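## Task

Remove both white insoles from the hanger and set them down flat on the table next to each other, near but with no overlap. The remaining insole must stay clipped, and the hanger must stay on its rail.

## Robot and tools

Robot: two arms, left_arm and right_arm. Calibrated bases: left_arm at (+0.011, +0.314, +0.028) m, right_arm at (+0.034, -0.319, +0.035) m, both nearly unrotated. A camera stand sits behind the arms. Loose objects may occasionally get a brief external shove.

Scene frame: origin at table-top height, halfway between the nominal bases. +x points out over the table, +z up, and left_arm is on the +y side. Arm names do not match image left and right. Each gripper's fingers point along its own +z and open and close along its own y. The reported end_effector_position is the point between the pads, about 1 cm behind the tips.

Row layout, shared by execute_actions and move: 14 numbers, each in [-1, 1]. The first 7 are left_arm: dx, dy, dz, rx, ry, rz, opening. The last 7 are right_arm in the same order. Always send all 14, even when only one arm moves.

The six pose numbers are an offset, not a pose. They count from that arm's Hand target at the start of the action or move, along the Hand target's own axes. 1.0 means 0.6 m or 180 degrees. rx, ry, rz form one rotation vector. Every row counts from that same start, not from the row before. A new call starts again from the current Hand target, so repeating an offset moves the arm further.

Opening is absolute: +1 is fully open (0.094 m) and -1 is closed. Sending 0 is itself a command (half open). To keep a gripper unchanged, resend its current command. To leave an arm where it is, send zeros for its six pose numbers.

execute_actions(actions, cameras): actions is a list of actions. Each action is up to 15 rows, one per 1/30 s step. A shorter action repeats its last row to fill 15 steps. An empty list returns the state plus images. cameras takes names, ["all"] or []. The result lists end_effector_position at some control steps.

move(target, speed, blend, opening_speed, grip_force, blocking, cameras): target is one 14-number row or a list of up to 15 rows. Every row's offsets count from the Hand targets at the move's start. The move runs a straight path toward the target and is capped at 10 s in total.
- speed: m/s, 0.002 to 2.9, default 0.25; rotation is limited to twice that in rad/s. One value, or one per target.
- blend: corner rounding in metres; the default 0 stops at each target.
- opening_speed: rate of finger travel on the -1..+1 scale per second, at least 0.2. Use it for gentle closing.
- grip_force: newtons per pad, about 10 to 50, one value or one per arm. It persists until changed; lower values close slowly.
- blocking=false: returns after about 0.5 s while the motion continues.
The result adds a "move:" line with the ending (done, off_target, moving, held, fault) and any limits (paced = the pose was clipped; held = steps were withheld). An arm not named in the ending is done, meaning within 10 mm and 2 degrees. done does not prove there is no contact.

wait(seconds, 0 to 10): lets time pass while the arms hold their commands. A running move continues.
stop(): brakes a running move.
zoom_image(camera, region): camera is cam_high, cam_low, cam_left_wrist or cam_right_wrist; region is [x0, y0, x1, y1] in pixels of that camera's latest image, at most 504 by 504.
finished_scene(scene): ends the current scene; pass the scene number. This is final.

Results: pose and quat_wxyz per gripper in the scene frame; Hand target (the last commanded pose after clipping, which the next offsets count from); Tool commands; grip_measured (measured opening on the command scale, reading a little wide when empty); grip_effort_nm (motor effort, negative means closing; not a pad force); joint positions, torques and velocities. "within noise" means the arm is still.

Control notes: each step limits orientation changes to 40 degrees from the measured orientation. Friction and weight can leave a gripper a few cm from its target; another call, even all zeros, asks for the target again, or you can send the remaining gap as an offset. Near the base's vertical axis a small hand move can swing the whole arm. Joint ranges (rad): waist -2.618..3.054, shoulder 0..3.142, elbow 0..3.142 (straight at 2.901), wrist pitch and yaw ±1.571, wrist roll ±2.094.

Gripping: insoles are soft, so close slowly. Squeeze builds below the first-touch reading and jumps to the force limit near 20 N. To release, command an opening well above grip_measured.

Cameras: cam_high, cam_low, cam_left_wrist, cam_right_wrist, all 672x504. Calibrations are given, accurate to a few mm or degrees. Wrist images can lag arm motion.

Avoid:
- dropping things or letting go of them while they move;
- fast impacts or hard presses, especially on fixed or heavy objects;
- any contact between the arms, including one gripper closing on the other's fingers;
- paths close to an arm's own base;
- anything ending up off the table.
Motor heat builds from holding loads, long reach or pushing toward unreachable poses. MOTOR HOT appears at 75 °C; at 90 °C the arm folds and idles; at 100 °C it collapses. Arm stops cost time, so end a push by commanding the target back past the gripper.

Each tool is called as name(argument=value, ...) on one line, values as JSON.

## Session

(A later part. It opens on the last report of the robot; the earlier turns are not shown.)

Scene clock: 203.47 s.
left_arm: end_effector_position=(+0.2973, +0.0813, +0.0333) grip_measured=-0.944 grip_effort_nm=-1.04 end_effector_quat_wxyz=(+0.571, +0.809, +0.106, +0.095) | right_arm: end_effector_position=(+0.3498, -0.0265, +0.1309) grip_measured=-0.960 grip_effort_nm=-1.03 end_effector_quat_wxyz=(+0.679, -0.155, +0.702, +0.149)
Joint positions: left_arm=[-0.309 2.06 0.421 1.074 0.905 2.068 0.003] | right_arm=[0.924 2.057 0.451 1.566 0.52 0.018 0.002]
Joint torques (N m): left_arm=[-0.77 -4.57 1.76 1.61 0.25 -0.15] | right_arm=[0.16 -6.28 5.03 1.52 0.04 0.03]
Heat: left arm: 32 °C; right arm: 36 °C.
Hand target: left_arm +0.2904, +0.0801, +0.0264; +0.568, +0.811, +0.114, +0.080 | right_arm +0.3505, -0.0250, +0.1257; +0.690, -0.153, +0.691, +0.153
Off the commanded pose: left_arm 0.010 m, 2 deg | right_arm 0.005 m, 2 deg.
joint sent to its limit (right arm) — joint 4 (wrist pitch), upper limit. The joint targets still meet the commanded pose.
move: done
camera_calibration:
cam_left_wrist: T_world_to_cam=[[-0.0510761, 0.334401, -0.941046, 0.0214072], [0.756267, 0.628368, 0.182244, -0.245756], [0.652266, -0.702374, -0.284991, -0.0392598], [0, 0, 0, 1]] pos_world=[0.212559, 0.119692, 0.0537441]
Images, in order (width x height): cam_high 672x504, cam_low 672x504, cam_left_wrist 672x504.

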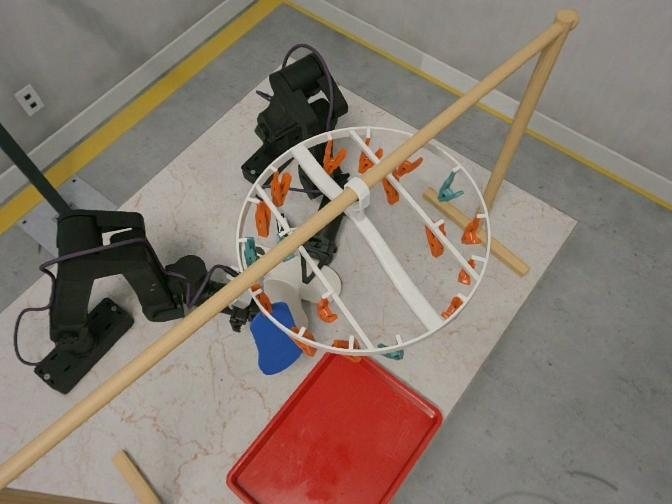

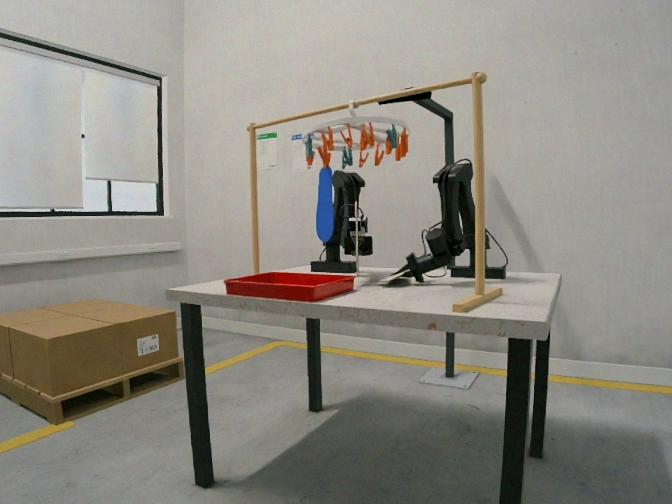

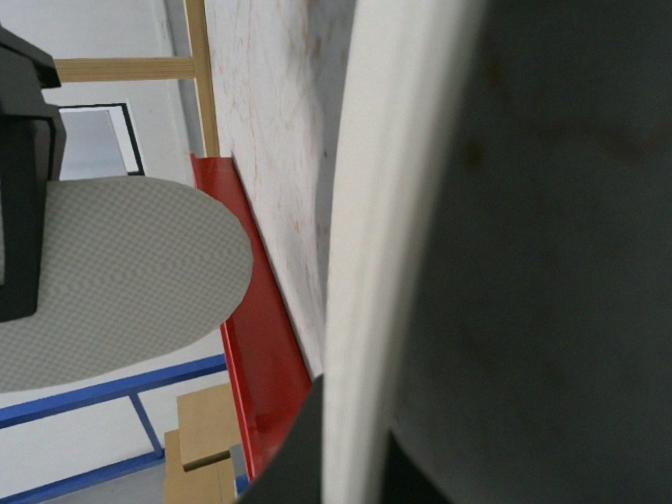

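move(target=[0,-0.0188,0.0068,0,0,0,-1,0,0,0,0,0,0,-1], speed=0.04, cameras=["cam_low"])

zoom_image(camera="cam_low", region=[340, 210, 480, 310])

Scene clock: 209.67 s.
left_arm: end_effector_position=(+0.2964, +0.0806, +0.0259) grip_measured=-0.944 grip_effort_nm=-1.04 end_effector_quat_wxyz=(+0.576, +0.805, +0.103, +0.096) | right_arm: end_effector_position=(+0.3498, -0.0265, +0.1309) grip_measured=-0.960 grip_effort_nm=-1.03 end_effector_quat_wxyz=(+0.679, -0.155, +0.702, +0.149)
Joint positions: left_arm=[-0.309 2.125 0.421 1.158 0.914 2.058 0.003] | right_arm=[0.924 2.057 0.451 1.566 0.52 0.018 0.002]
Joint torques (N m): left_arm=[-0.75 -4.16 1.89 1.48 0.16 -0.06] | right_arm=[0.14 -6.26 5.01 1.53 0.03 0.04]
Heat: left arm: 32 °C; right arm: 36 °C.
Hand target: left_arm +0.2904, +0.0801, +0.0143; +0.568, +0.811, +0.114, +0.080 | right_arm +0.3505, -0.0250, +0.1257; +0.690, -0.153, +0.691, +0.153
Off the commanded pose: left_arm 0.013 m, 2 deg | right_arm 0.005 m, 2 deg.
joint sent to its limit (right arm) — joint 4 (wrist pitch), upper limit. The joint targets still meet the commanded pose.
move: off_target (left_arm)
Images, in order (width x height): cam_low 672x504.

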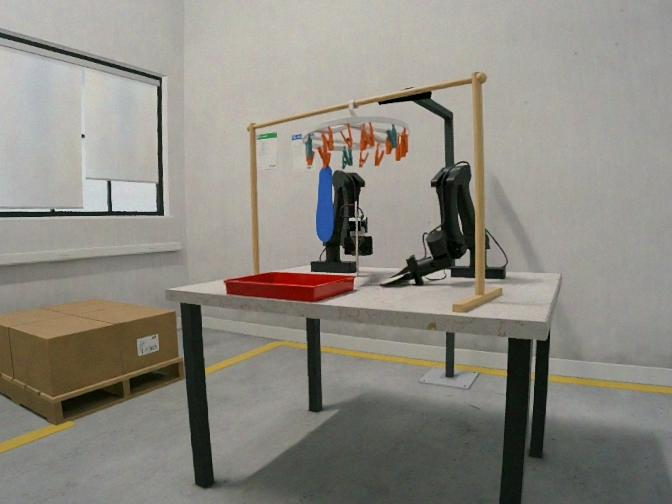

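Scaled by 3.600 from the camera's 672x504 image, which has a finer 960x720 frame.

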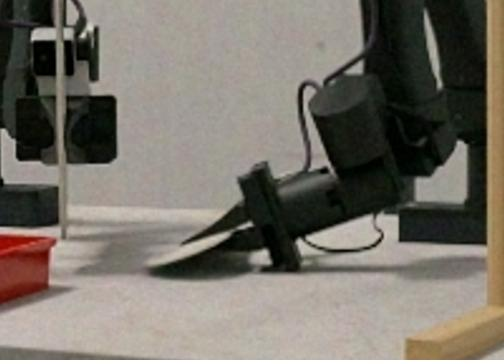

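move(target=[[0,0.012,0,0,0,0,-1,0,0,0,0,0,0,-1],[0,0.012,0,0,0,0,-0.55,0,0,0,0,0,0,-1],[0,0.012,-0.21,0,0,0,-0.55,0,0,0,0,0,0,-1]], speed=[0.04,0.04,0.08], opening_speed=0.4, cameras=["cam_high","cam_low","cam_left_wrist","cam_right_wrist"])

zoom_image(camera="cam_low", region=[340, 210, 480, 310])

zoom_image(camera="cam_high", region=[220, 180, 400, 360])

Scene clock: 218.27 s.
left_arm: end_effector_position=(+0.2611, +0.1909, +0.0654) grip_measured=-0.552 grip_effort_nm=0.08 end_effector_quat_wxyz=(+0.629, +0.741, +0.187, +0.142) | right_arm: end_effector_position=(+0.3498, -0.0265, +0.1309) grip_measured=-0.960 grip_effort_nm=-1.03 end_effector_quat_wxyz=(+0.679, -0.155, +0.702, +0.149)
Joint positions: left_arm=[0.184 2.003 0.127 1.301 1.255 2.099 0.021] | right_arm=[0.924 2.057 0.451 1.566 0.52 0.018 0.002]
Joint torques (N m): left_arm=[0.69 -3.03 1.06 1.44 0.44 -0.02] | right_arm=[0.14 -6.28 5 1.51 0.03 0.05]
Heat: left arm: 32 °C; right arm: 36 °C.
Hand target: left_arm +0.2585, +0.1917, +0.0641; +0.568, +0.811, +0.114, +0.080 | right_arm +0.3505, -0.0250, +0.1257; +0.690, -0.153, +0.691, +0.153
Off the commanded pose: left_arm 0.003 m, 15 deg | right_arm 0.005 m, 2 deg.
joint sent to its limit (left arm) — joint 6 (wrist roll), upper limit. The joint targets are off in orientation, not in position.
joint sent to its limit (right arm) — joint 4 (wrist pitch), upper limit. The joint targets still meet the commanded pose.
move: off_target (left_arm)
camera_calibration:
cam_left_wrist: T_world_to_cam=[[-0.0874931, 0.14993, -0.984818, 0.0607175], [0.621425, 0.780882, 0.0636743, -0.279188], [0.778573, -0.606419, -0.161492, 0.0111146], [0, 0, 0, 1]] pos_world=[0.170153, 0.215649, 0.0793676]
cam_right_wrist: T_world_to_cam=[[0.409476, -0.912308, -0.00479237, -0.167201], [-0.424609, -0.185925, -0.886081, 0.299397], [0.807488, 0.364864, -0.463506, -0.124321], [0, 0, 0, 1]] pos_world=[0.29598, -0.0515131, 0.206865]

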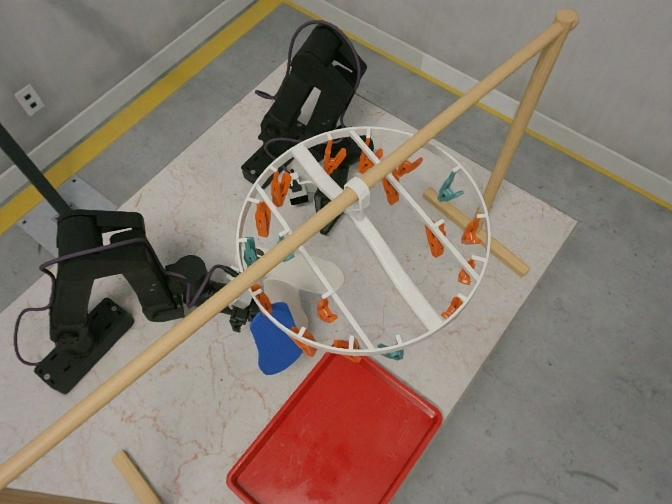

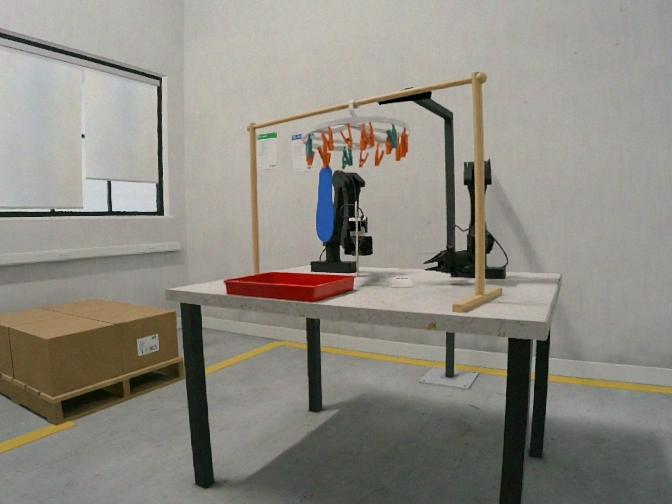

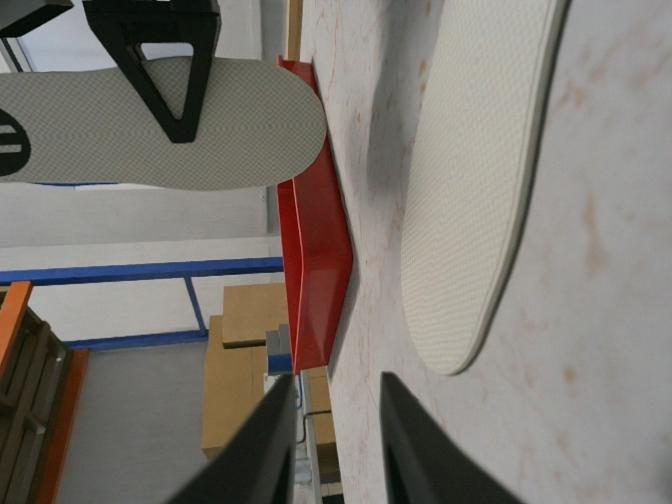

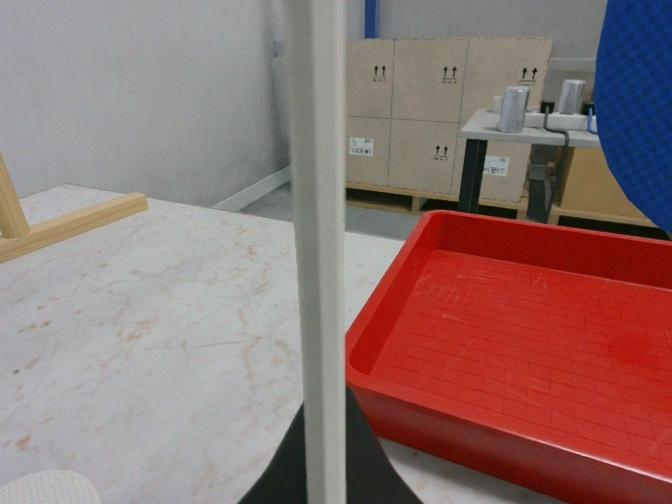

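Scaled by 3.600 from the camera's 672x504 image, which has a finer 960x720 frame.

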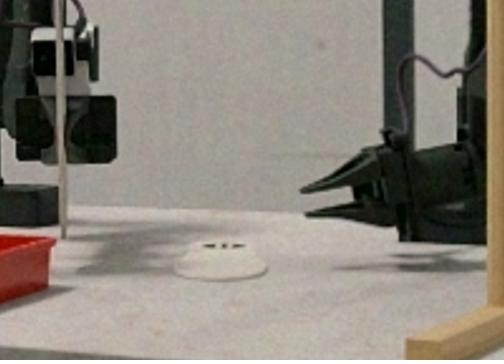

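Scaled by 2.800 from the camera's 672x504 image, which has a finer 960x720 frame.

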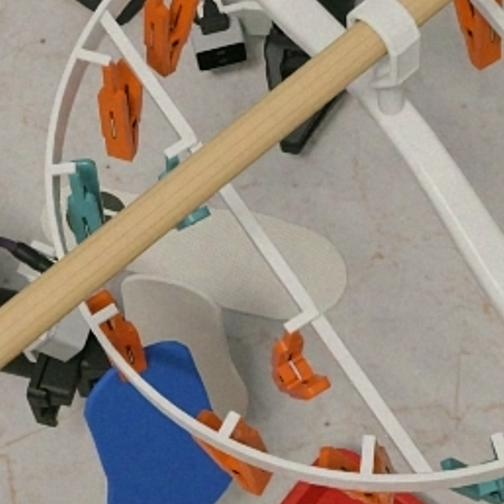

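move(target=[0,0,0,0,0,0,-0.55,0.0928,0.0522,-0.1237,-0.2725,0.4075,0.3242,-1], speed=0.35, cameras=["cam_high","cam_low","cam_right_wrist"])

zoom_image(camera="cam_low", region=[300, 180, 480, 310])

zoom_image(camera="cam_high", region=[200, 180, 400, 380])

Scene clock: 258.27 s.
left_arm: end_effector_position=(+0.2610, +0.1908, +0.0655) grip_measured=-0.552 grip_effort_nm=0.08 end_effector_quat_wxyz=(+0.629, +0.741, +0.187, +0.143) | right_arm: end_effector_position=(+0.2681, -0.0288, +0.0706) grip_measured=-0.960 grip_effort_nm=-1.03 end_effector_quat_wxyz=(-0.083, -0.127, +0.815, +0.560)
Joint positions: left_arm=[0.184 2.003 0.127 1.301 1.256 2.099 0.021] | right_arm=[0.394 1.993 0.888 -0.164 -1.185 0.317 0.002]
Joint torques (N m): left_arm=[0.65 -3.12 1.03 1.43 0.43 -0.01] | right_arm=[-0.44 -6.91 7.62 0.47 -0.67 -0.1]
Heat: left arm: 33 °C; right arm: 36 °C.
Hand target: left_arm +0.2586, +0.1911, +0.0641; +0.633, +0.739, +0.188, +0.135 (not the last commanded pose) | right_arm +0.2699, -0.0280, +0.0701; -0.090, -0.128, +0.809, +0.566
Off the commanded pose: left_arm 0.003 m, 15 deg | right_arm 0.002 m, 1 deg.
joint sent to its limit (left arm) — joint 6 (wrist roll), upper limit.
move: off_target (left_arm)
camera_calibration:
cam_right_wrist: T_world_to_cam=[[0.110868, -0.352372, -0.92927, 0.0253711], [-0.740909, -0.652505, 0.15903, 0.20849], [-0.662391, 0.670873, -0.333418, 0.308189], [0, 0, 0, 1]] pos_world=[0.355801, -0.061775, 0.0931763]
Images, in order (width x height): cam_high 672x504, cam_low 672x504, cam_right_wrist 672x504.

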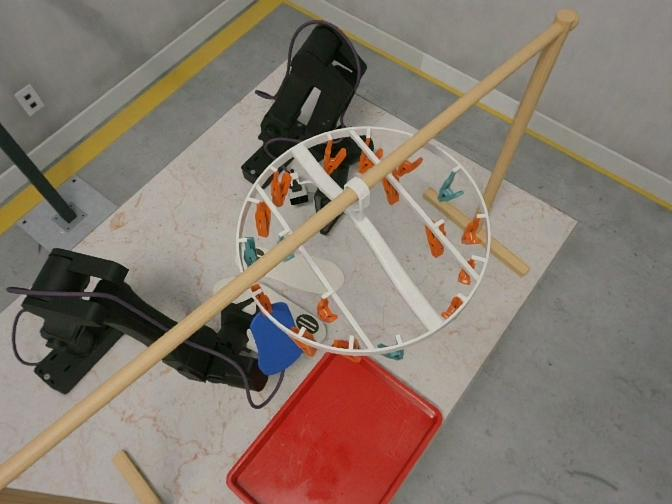

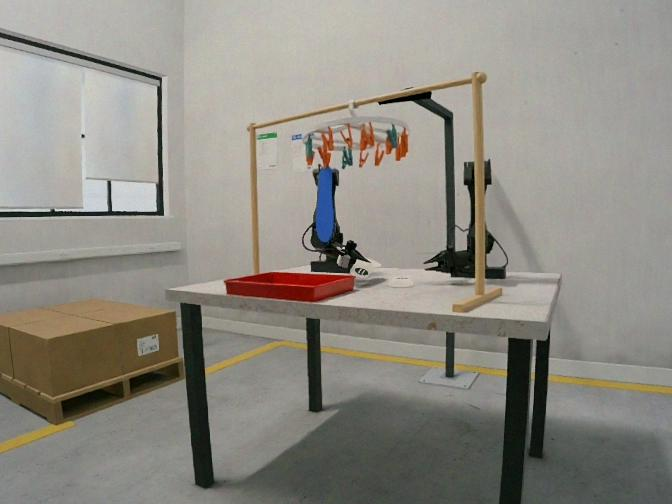

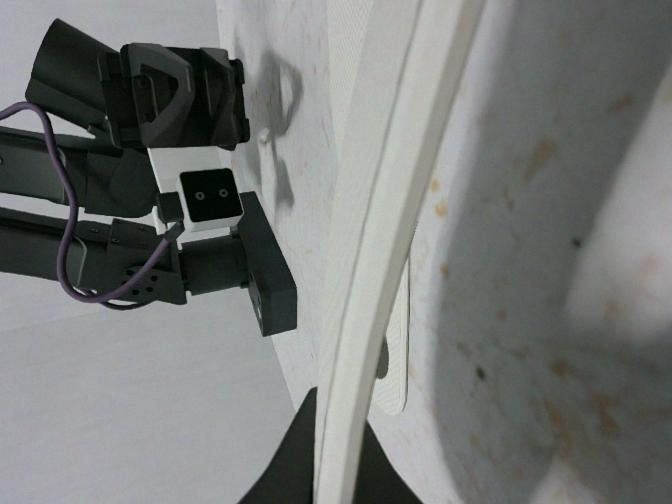

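Scaled by 2.800 from the camera's 672x504 image, which has a finer 960x720 frame.

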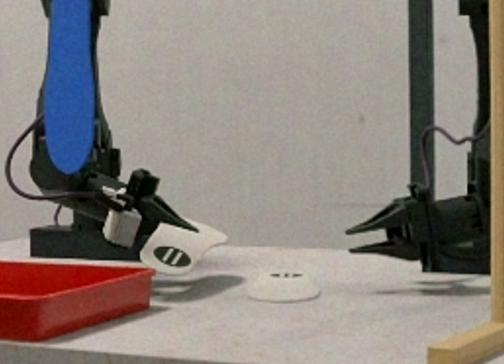

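Scaled by 2.520 from the camera's 672x504 image, which has a finer 960x720 frame.

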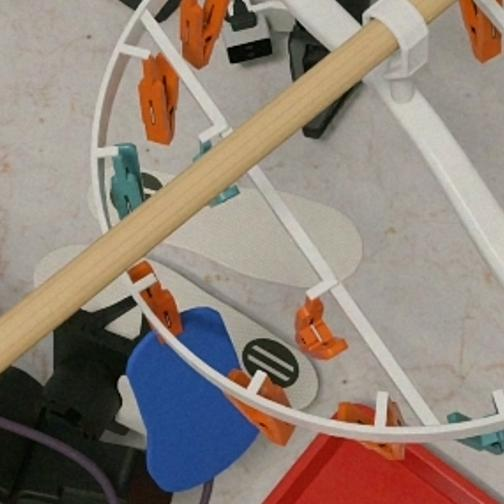

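move(target=[0,0,0,0,0,0,-0.55,0.0027,-0.0713,0.0577,0,0,0,-1], speed=0.07, cameras=["cam_high","cam_low","cam_right_wrist"])

zoom_image(camera="cam_low", region=[300, 210, 480, 310])

zoom_image(camera="cam_high", region=[200, 180, 400, 380])

Scene clock: 273.23 s.
left_arm: end_effector_position=(+0.2610, +0.1908, +0.0655) grip_measured=-0.552 grip_effort_nm=0.08 end_effector_quat_wxyz=(+0.629, +0.741, +0.187, +0.143) | right_arm: end_effector_position=(+0.2705, -0.0098, +0.0267) grip_measured=-0.960 grip_effort_nm=-1.03 end_effector_quat_wxyz=(-0.076, -0.134, +0.808, +0.569)
Joint positions: left_arm=[0.184 2.003 0.127 1.301 1.256 2.099 0.021] | right_arm=[0.441 2.169 0.869 0.172 -1.184 0.441 0.002]
Joint torques (N m): left_arm=[0.66 -3.11 1.05 1.42 0.44 -0.02] | right_arm=[0.44 -7.79 3.86 0.8 -0.49 0.01]
Heat: left arm: 33 °C; right arm: 33 °C.
Hand target: left_arm +0.2586, +0.1911, +0.0641; +0.633, +0.739, +0.188, +0.135 | right_arm +0.2629, -0.0115, +0.0181; -0.090, -0.128, +0.809, +0.566
Off the commanded pose: left_arm 0.003 m, 1 deg | right_arm 0.012 m, 2 deg.
joint sent to its limit (left arm) — joint 6 (wrist roll), upper limit. The joint targets still meet the commanded pose.
move: off_target (right_arm)
camera_calibration:
cam_right_wrist: T_world_to_cam=[[0.127014, -0.328136, -0.936052, -0.0129474], [-0.741208, -0.658514, 0.130269, 0.230494], [-0.65915, 0.677263, -0.326858, 0.281435], [0, 0, 0, 1]] pos_world=[0.357996, -0.0430701, 0.0498434]
Images, in order (width x height): cam_high 672x504, cam_low 672x504, cam_right_wrist 672x504.

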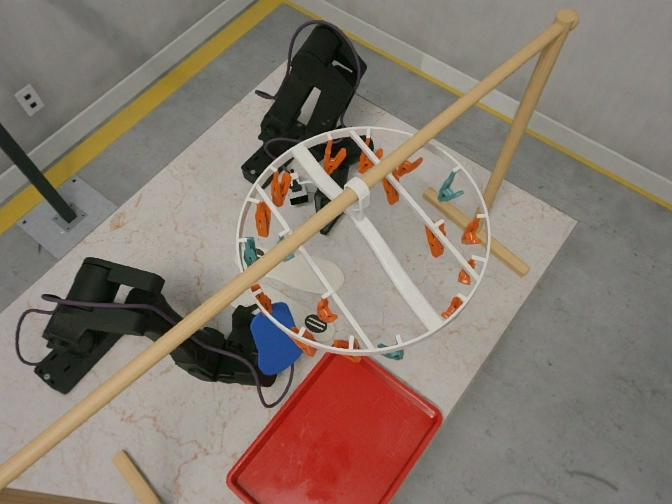

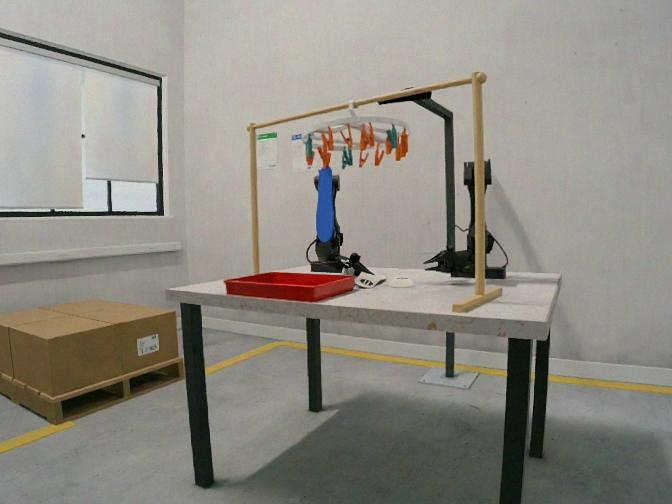

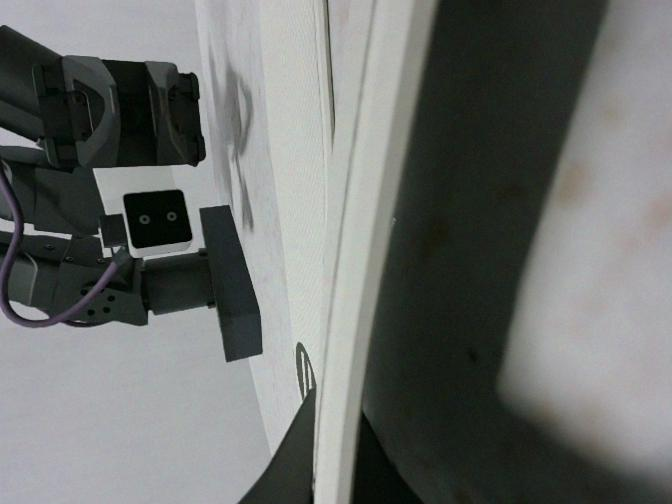

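Scaled by 2.800 from the camera's 672x504 image, which has a finer 960x720 frame.

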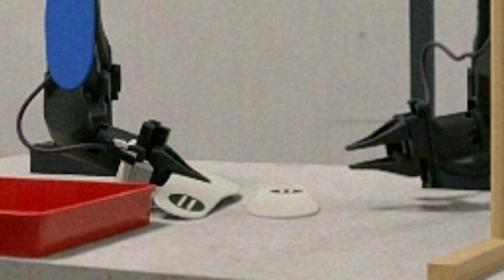

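Scaled by 2.520 from the camera's 672x504 image, which has a finer 960x720 frame.

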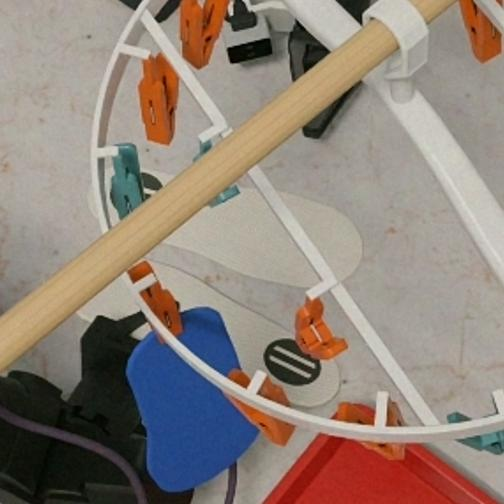

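move(target=[[0,0,0,0,0,0,-0.55,0.0017,-0.0025,0.022,0,0,0,-1],[0,0,0,0,0,0,-0.55,0.0017,0.0095,0.022,0,0,0,-1],[0,0,0,0,0,0,-0.55,0.0017,0.0095,0.022,0,0,0,-0.55],[0,0,0,0,0,0,-0.55,0.0017,-0.0228,-0.1258,0,0,0,-0.55]], speed=[0.04,0.04,0.04,0.06], opening_speed=0.4, cameras=["cam_high","cam_low","cam_right_wrist"])

zoom_image(camera="cam_low", region=[300, 210, 480, 310])

zoom_image(camera="cam_high", region=[200, 180, 400, 380])

Scene clock: 291.03 s.
left_arm: end_effector_position=(+0.2610, +0.1908, +0.0655) grip_measured=-0.552 grip_effort_nm=0.08 end_effector_quat_wxyz=(+0.629, +0.741, +0.187, +0.143) | right_arm: end_effector_position=(+0.2838, -0.0839, +0.0351) grip_measured=-0.552 grip_effort_nm=0.11 end_effector_quat_wxyz=(-0.086, -0.129, +0.811, +0.564)
Joint positions: left_arm=[0.184 2.003 0.127 1.301 1.256 2.099 0.021] | right_arm=[0.207 2.189 1.02 -0.595 -1.208 -0.211 0.021]
Joint torques (N m): left_arm=[0.68 -3.12 1.03 1.42 0.44 -0.02] | right_arm=[-0.23 -7.53 6.22 -0.17 -0.52 -0.09]
Heat: left arm: 33 °C; right arm: 32 °C.
Hand target: left_arm +0.2586, +0.1911, +0.0641; +0.633, +0.739, +0.188, +0.135 | right_arm +0.2853, -0.0837, +0.0311; -0.090, -0.128, +0.809, +0.566
Off the commanded pose: left_arm 0.003 m, 1 deg | right_arm 0.004 m, 1 deg.
joint sent to its limit (left arm) — joint 6 (wrist roll), upper limit. The joint targets still meet the commanded pose.
move: done
camera_calibration:
cam_right_wrist: T_world_to_cam=[[0.107897, -0.341575, -0.93364, -0.0269233], [-0.736452, -0.658319, 0.15574, 0.188141], [-0.66783, 0.670777, -0.322584, 0.344879], [0, 0, 0, 1]] pos_world=[0.371782, -0.116676, 0.0568147]
Images, in order (width x height): cam_high 672x504, cam_low 672x504, cam_right_wrist 672x504.

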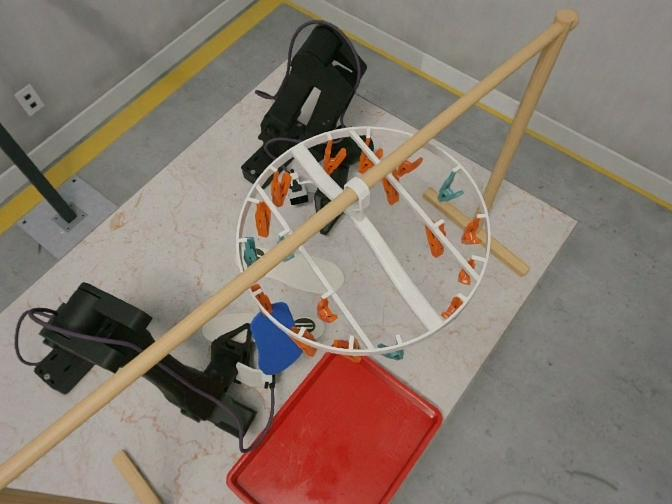

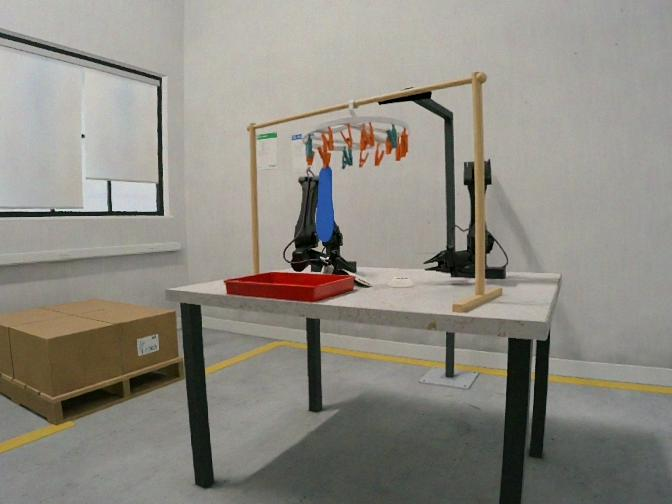

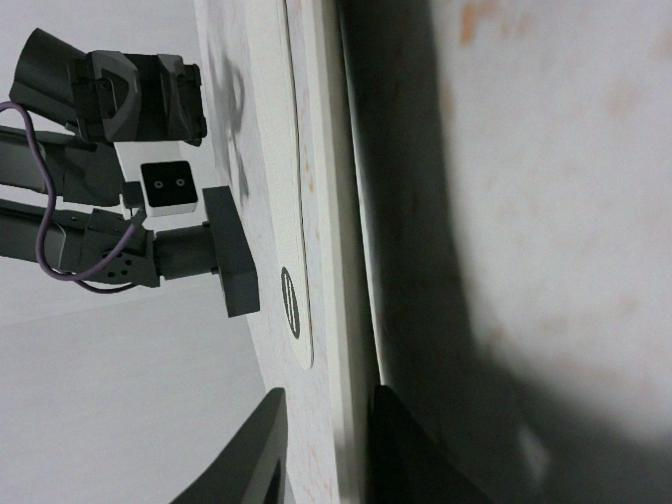

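Scaled by 2.800 from the camera's 672x504 image, which has a finer 960x720 frame.

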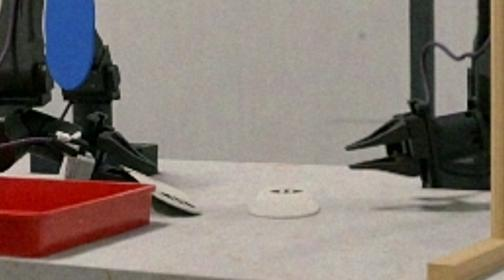

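Scaled by 2.520 from the camera's 672x504 image, which has a finer 960x720 frame.

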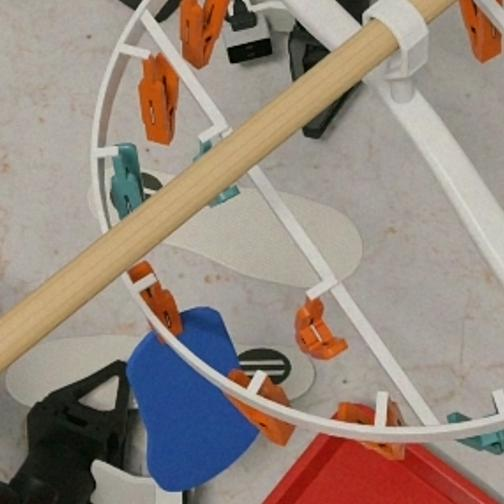

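move(target=[[0,0,0,0,0,0,-0.55,0,0,0,0,0,0,-1],[0,0,0,0,0,0,-0.55,0,0.047,-0.017,0,0,0,-1],[0,0,0,0,0,0,-0.55,0,0.0872,0.0932,0,-0.0914,0.0333,-1],[0,0,0,0,0,0,-0.55,0,0.0277,0.1148,0,-0.0914,0.0333,-1]], speed=[0.08,0.1,0.12,0.06], blend=[0,0.01,0,0], cameras=["cam_high","cam_low","cam_right_wrist"])

zoom_image(camera="cam_low", region=[300, 210, 480, 310])

zoom_image(camera="cam_high", region=[200, 180, 400, 380])

Scene clock: 318.40 s.
left_arm: end_effector_position=(+0.2610, +0.1908, +0.0655) grip_measured=-0.552 grip_effort_nm=0.08 end_effector_quat_wxyz=(+0.629, +0.741, +0.187, +0.143) | right_arm: end_effector_position=(+0.2686, -0.0161, +0.0309) grip_measured=-0.961 grip_effort_nm=-1.03 end_effector_quat_wxyz=(+0.007, -0.008, +0.816, +0.578)
Joint positions: left_arm=[0.184 2.003 0.127 1.301 1.256 2.099 0.021] | right_arm=[0.481 2.125 0.526 0.978 -0.965 1.018 0.002]
Joint torques (N m): left_arm=[0.68 -3.1 0.99 1.42 0.44 -0.02] | right_arm=[0.53 -6.35 3.33 1.22 -0.24 0.01]
Heat: left arm: 33 °C; right arm: 32 °C.
Hand target: left_arm +0.2586, +0.1911, +0.0641; +0.633, +0.739, +0.188, +0.135 | right_arm +0.2635, -0.0168, +0.0231; -0.002, -0.003, +0.819, +0.573
Off the commanded pose: left_arm 0.003 m, 1 deg | right_arm 0.009 m, 1 deg.
joint sent to its limit (left arm) — joint 6 (wrist roll), upper limit. The joint targets still meet the commanded pose.
move: done
camera_calibration:
cam_right_wrist: T_world_to_cam=[[0.0140925, -0.341105, -0.939919, 0.0194479], [-0.903024, -0.407985, 0.134522, 0.271675], [-0.429359, 0.846874, -0.313776, 0.226413], [0, 0, 0, 1]] pos_world=[0.342267, -0.0742705, 0.0527762]
Images, in order (width x height): cam_high 672x504, cam_low 672x504, cam_right_wrist 672x504.

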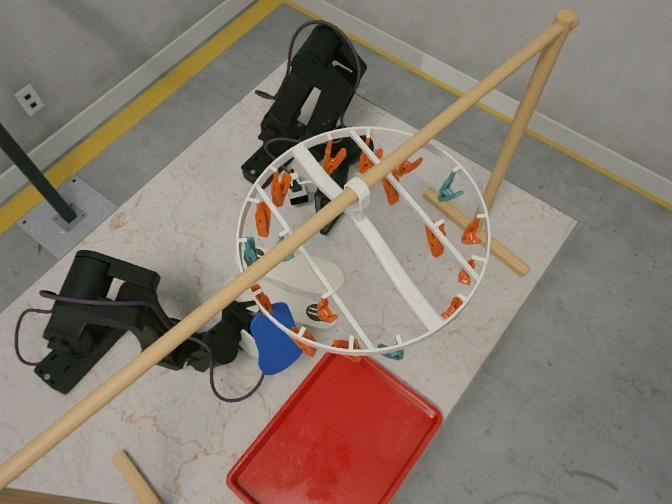

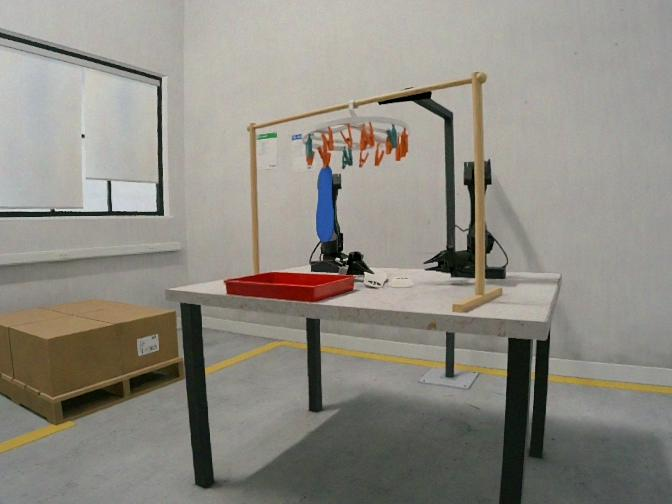

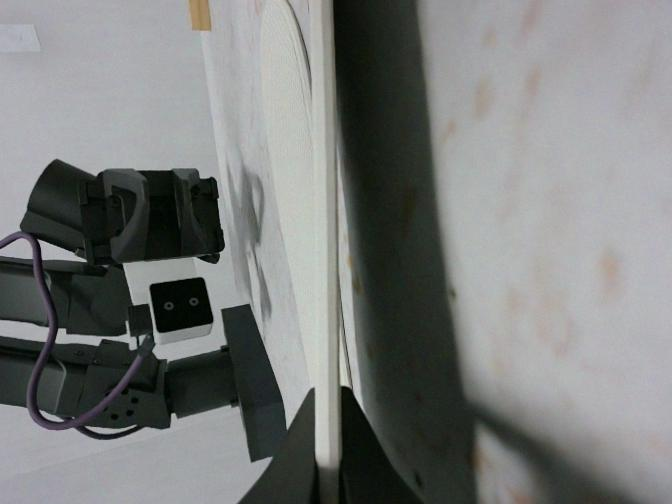

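Scaled by 2.800 from the camera's 672x504 image, which has a finer 960x720 frame.

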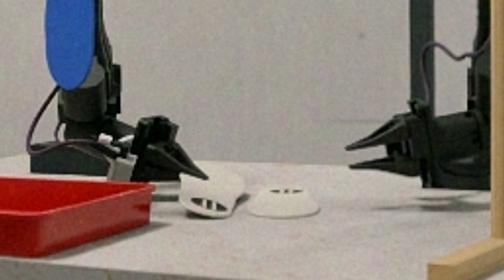

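Scaled by 2.520 from the camera's 672x504 image, which has a finer 960x720 frame.

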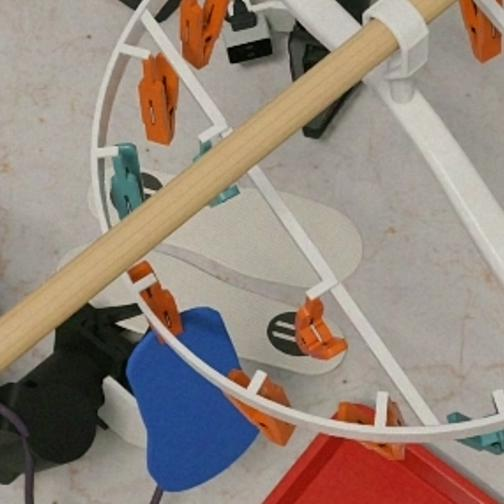

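move(target=[[0,0,0,0,0,0,-0.55,0,0.006,0,0,0,0,-1],[0,0,0,0,0,0,-0.55,0,0.006,0,0,0,0,-0.45],[0,0,0,0,0,0,-0.55,0,0.006,-0.1,0,0,0,-0.45]], speed=[0.04,0.04,0.3], opening_speed=0.4, cameras=["cam_high","cam_low","cam_right_wrist"])

zoom_image(camera="cam_low", region=[300, 210, 480, 310])

zoom_image(camera="cam_high", region=[200, 180, 400, 380])

Scene clock: 326.53 s.
left_arm: end_effector_position=(+0.2610, +0.1908, +0.0655) grip_measured=-0.552 grip_effort_nm=0.08 end_effector_quat_wxyz=(+0.629, +0.741, +0.187, +0.143) | right_arm: end_effector_position=(+0.2594, -0.0742, +0.0379) grip_measured=-0.452 grip_effort_nm=0.11 end_effector_quat_wxyz=(-0.010, +0.010, +0.824, +0.566)
Joint positions: left_arm=[0.184 2.003 0.127 1.301 1.256 2.099 0.021] | right_arm=[0.291 1.957 0.451 0.611 -1.091 0.766 0.026]
Joint torques (N m): left_arm=[0.66 -3.12 1.02 1.42 0.44 -0.02] | right_arm=[-0.16 -8.98 5.68 0.78 -0.53 -0.11]
Heat: left arm: 33 °C; right arm: 32 °C.
Hand target: left_arm +0.2586, +0.1911, +0.0641; +0.633, +0.739, +0.188, +0.135 | right_arm +0.2639, -0.0719, +0.0470; -0.002, -0.003, +0.819, +0.573
Off the commanded pose: left_arm 0.003 m, 1 deg | right_arm 0.010 m, 2 deg.
joint sent to its limit (left arm) — joint 6 (wrist roll), upper limit. The joint targets still meet the commanded pose.
move: done
camera_calibration:
cam_right_wrist: T_world_to_cam=[[-0.0346228, -0.369448, -0.928606, 0.0164359], [-0.898935, -0.394508, 0.190472, 0.236564], [-0.436712, 0.841351, -0.31845, 0.275604], [0, 0, 0, 1]] pos_world=[0.333584, -0.132481, 0.0579695]
Images, in order (width x height): cam_high 672x504, cam_low 672x504, cam_right_wrist 672x504.

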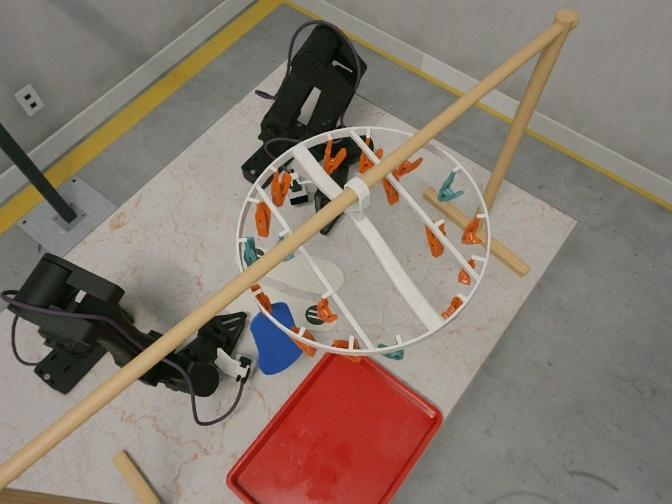

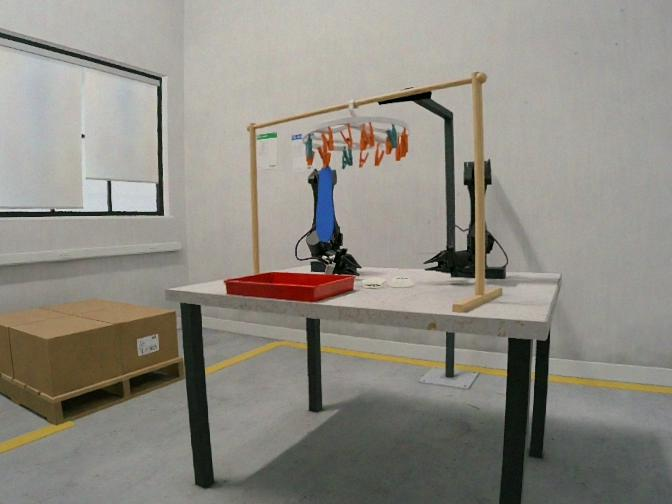

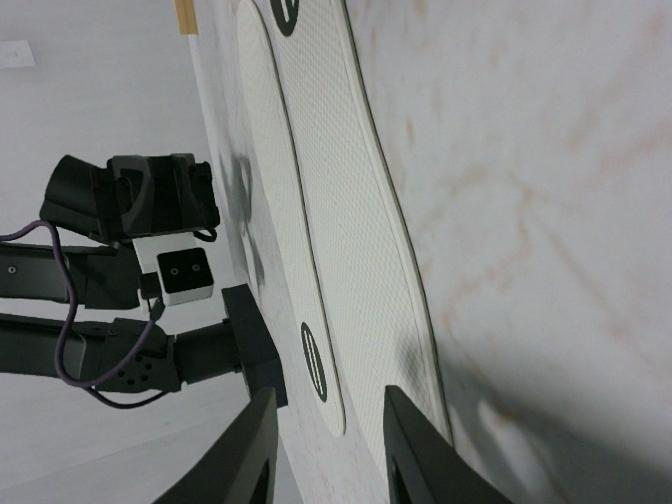

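Scaled by 2.800 from the camera's 672x504 image, which has a finer 960x720 frame.

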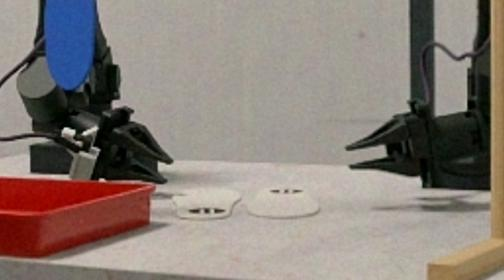

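Scaled by 2.520 from the camera's 672x504 image, which has a finer 960x720 frame.

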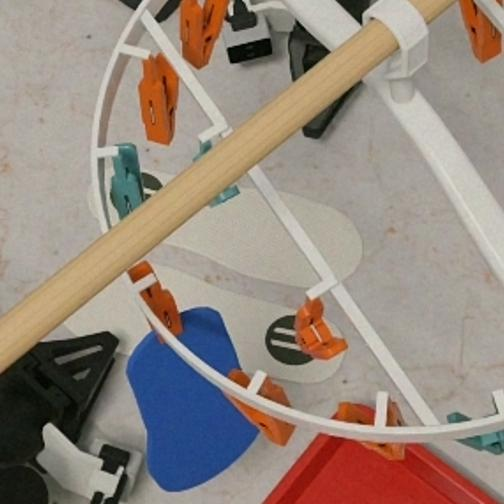

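move(target=[0,0,0,0,0,0,-0.55,0,0,-0.08,0,0,0,-0.45], speed=0.2, cameras=["cam_high","cam_low","cam_right_wrist"])

zoom_image(camera="cam_high", region=[200, 180, 400, 380])

zoom_image(camera="cam_low", region=[300, 210, 480, 310])

Scene clock: 332.37 s.
left_arm: end_effector_position=(+0.2610, +0.1908, +0.0655) grip_measured=-0.552 grip_effort_nm=0.08 end_effector_quat_wxyz=(+0.629, +0.741, +0.187, +0.143) | right_arm: end_effector_position=(+0.2605, -0.1180, +0.0561) grip_measured=-0.452 grip_effort_nm=0.11 end_effector_quat_wxyz=(-0.008, +0.006, +0.825, +0.565)
Joint positions: left_arm=[0.184 2.003 0.127 1.301 1.256 2.099 0.021] | right_arm=[0.108 1.827 0.519 0.059 -1.181 0.368 0.026]
Joint torques (N m): left_arm=[0.68 -3.11 1.01 1.42 0.44 -0.02] | right_arm=[-0.34 -7.27 6.27 0.48 -0.65 -0.1]
Heat: left arm: 33 °C; right arm: 32 °C.
Hand target: left_arm +0.2586, +0.1911, +0.0641; +0.633, +0.739, +0.188, +0.135 | right_arm +0.2643, -0.1170, +0.0634; -0.002, -0.003, +0.819, +0.573
Off the commanded pose: left_arm 0.003 m, 1 deg | right_arm 0.008 m, 2 deg.
joint sent to its limit (left arm) — joint 6 (wrist roll), upper limit. The joint targets still meet the commanded pose.
move: done
camera_calibration:
cam_right_wrist: T_world_to_cam=[[-0.0261296, -0.370871, -0.928317, 0.0148192], [-0.898106, -0.399102, 0.184724, 0.216323], [-0.439002, 0.838554, -0.322653, 0.319134], [0, 0, 0, 1]] pos_world=[0.334769, -0.17578, 0.0767664]
Images, in order (width x height): cam_high 672x504, cam_low 672x504, cam_right_wrist 672x504.

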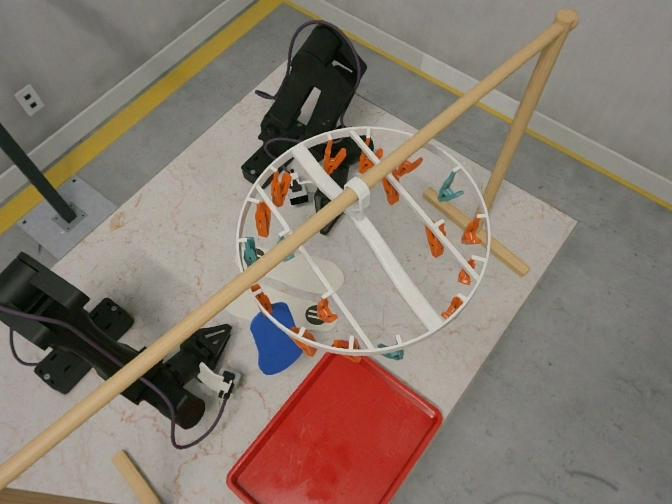

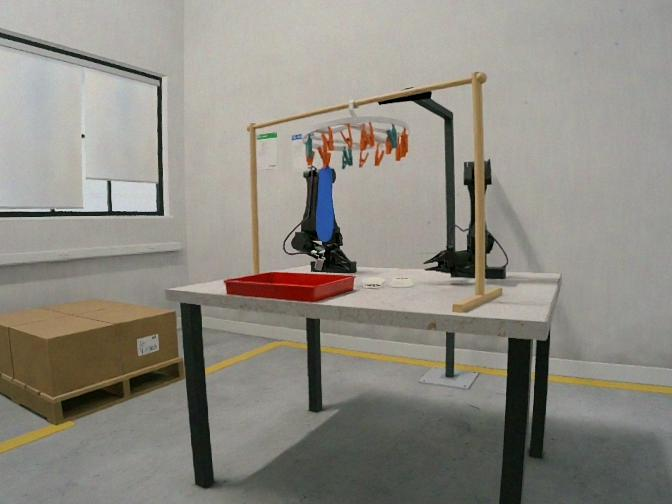

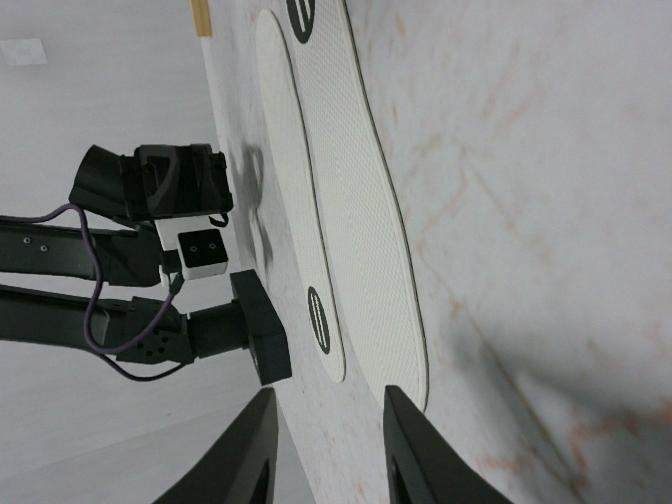

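Scaled by 2.520 from the camera's 672x504 image, which has a finer 960x720 frame.

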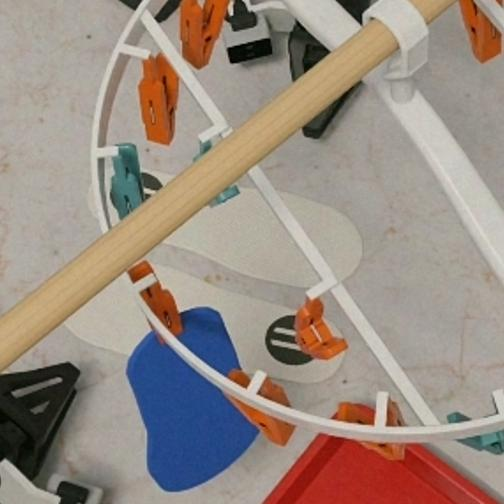

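Scaled by 2.800 from the camera's 672x504 image, which has a finer 960x720 frame.

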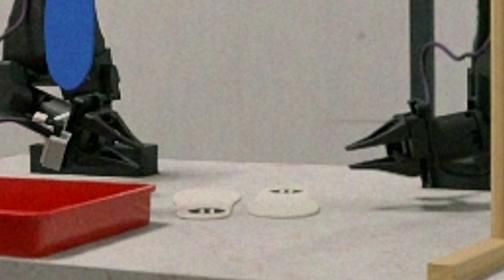

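finished_scene(scene=2)

The scene is finished: the task was done.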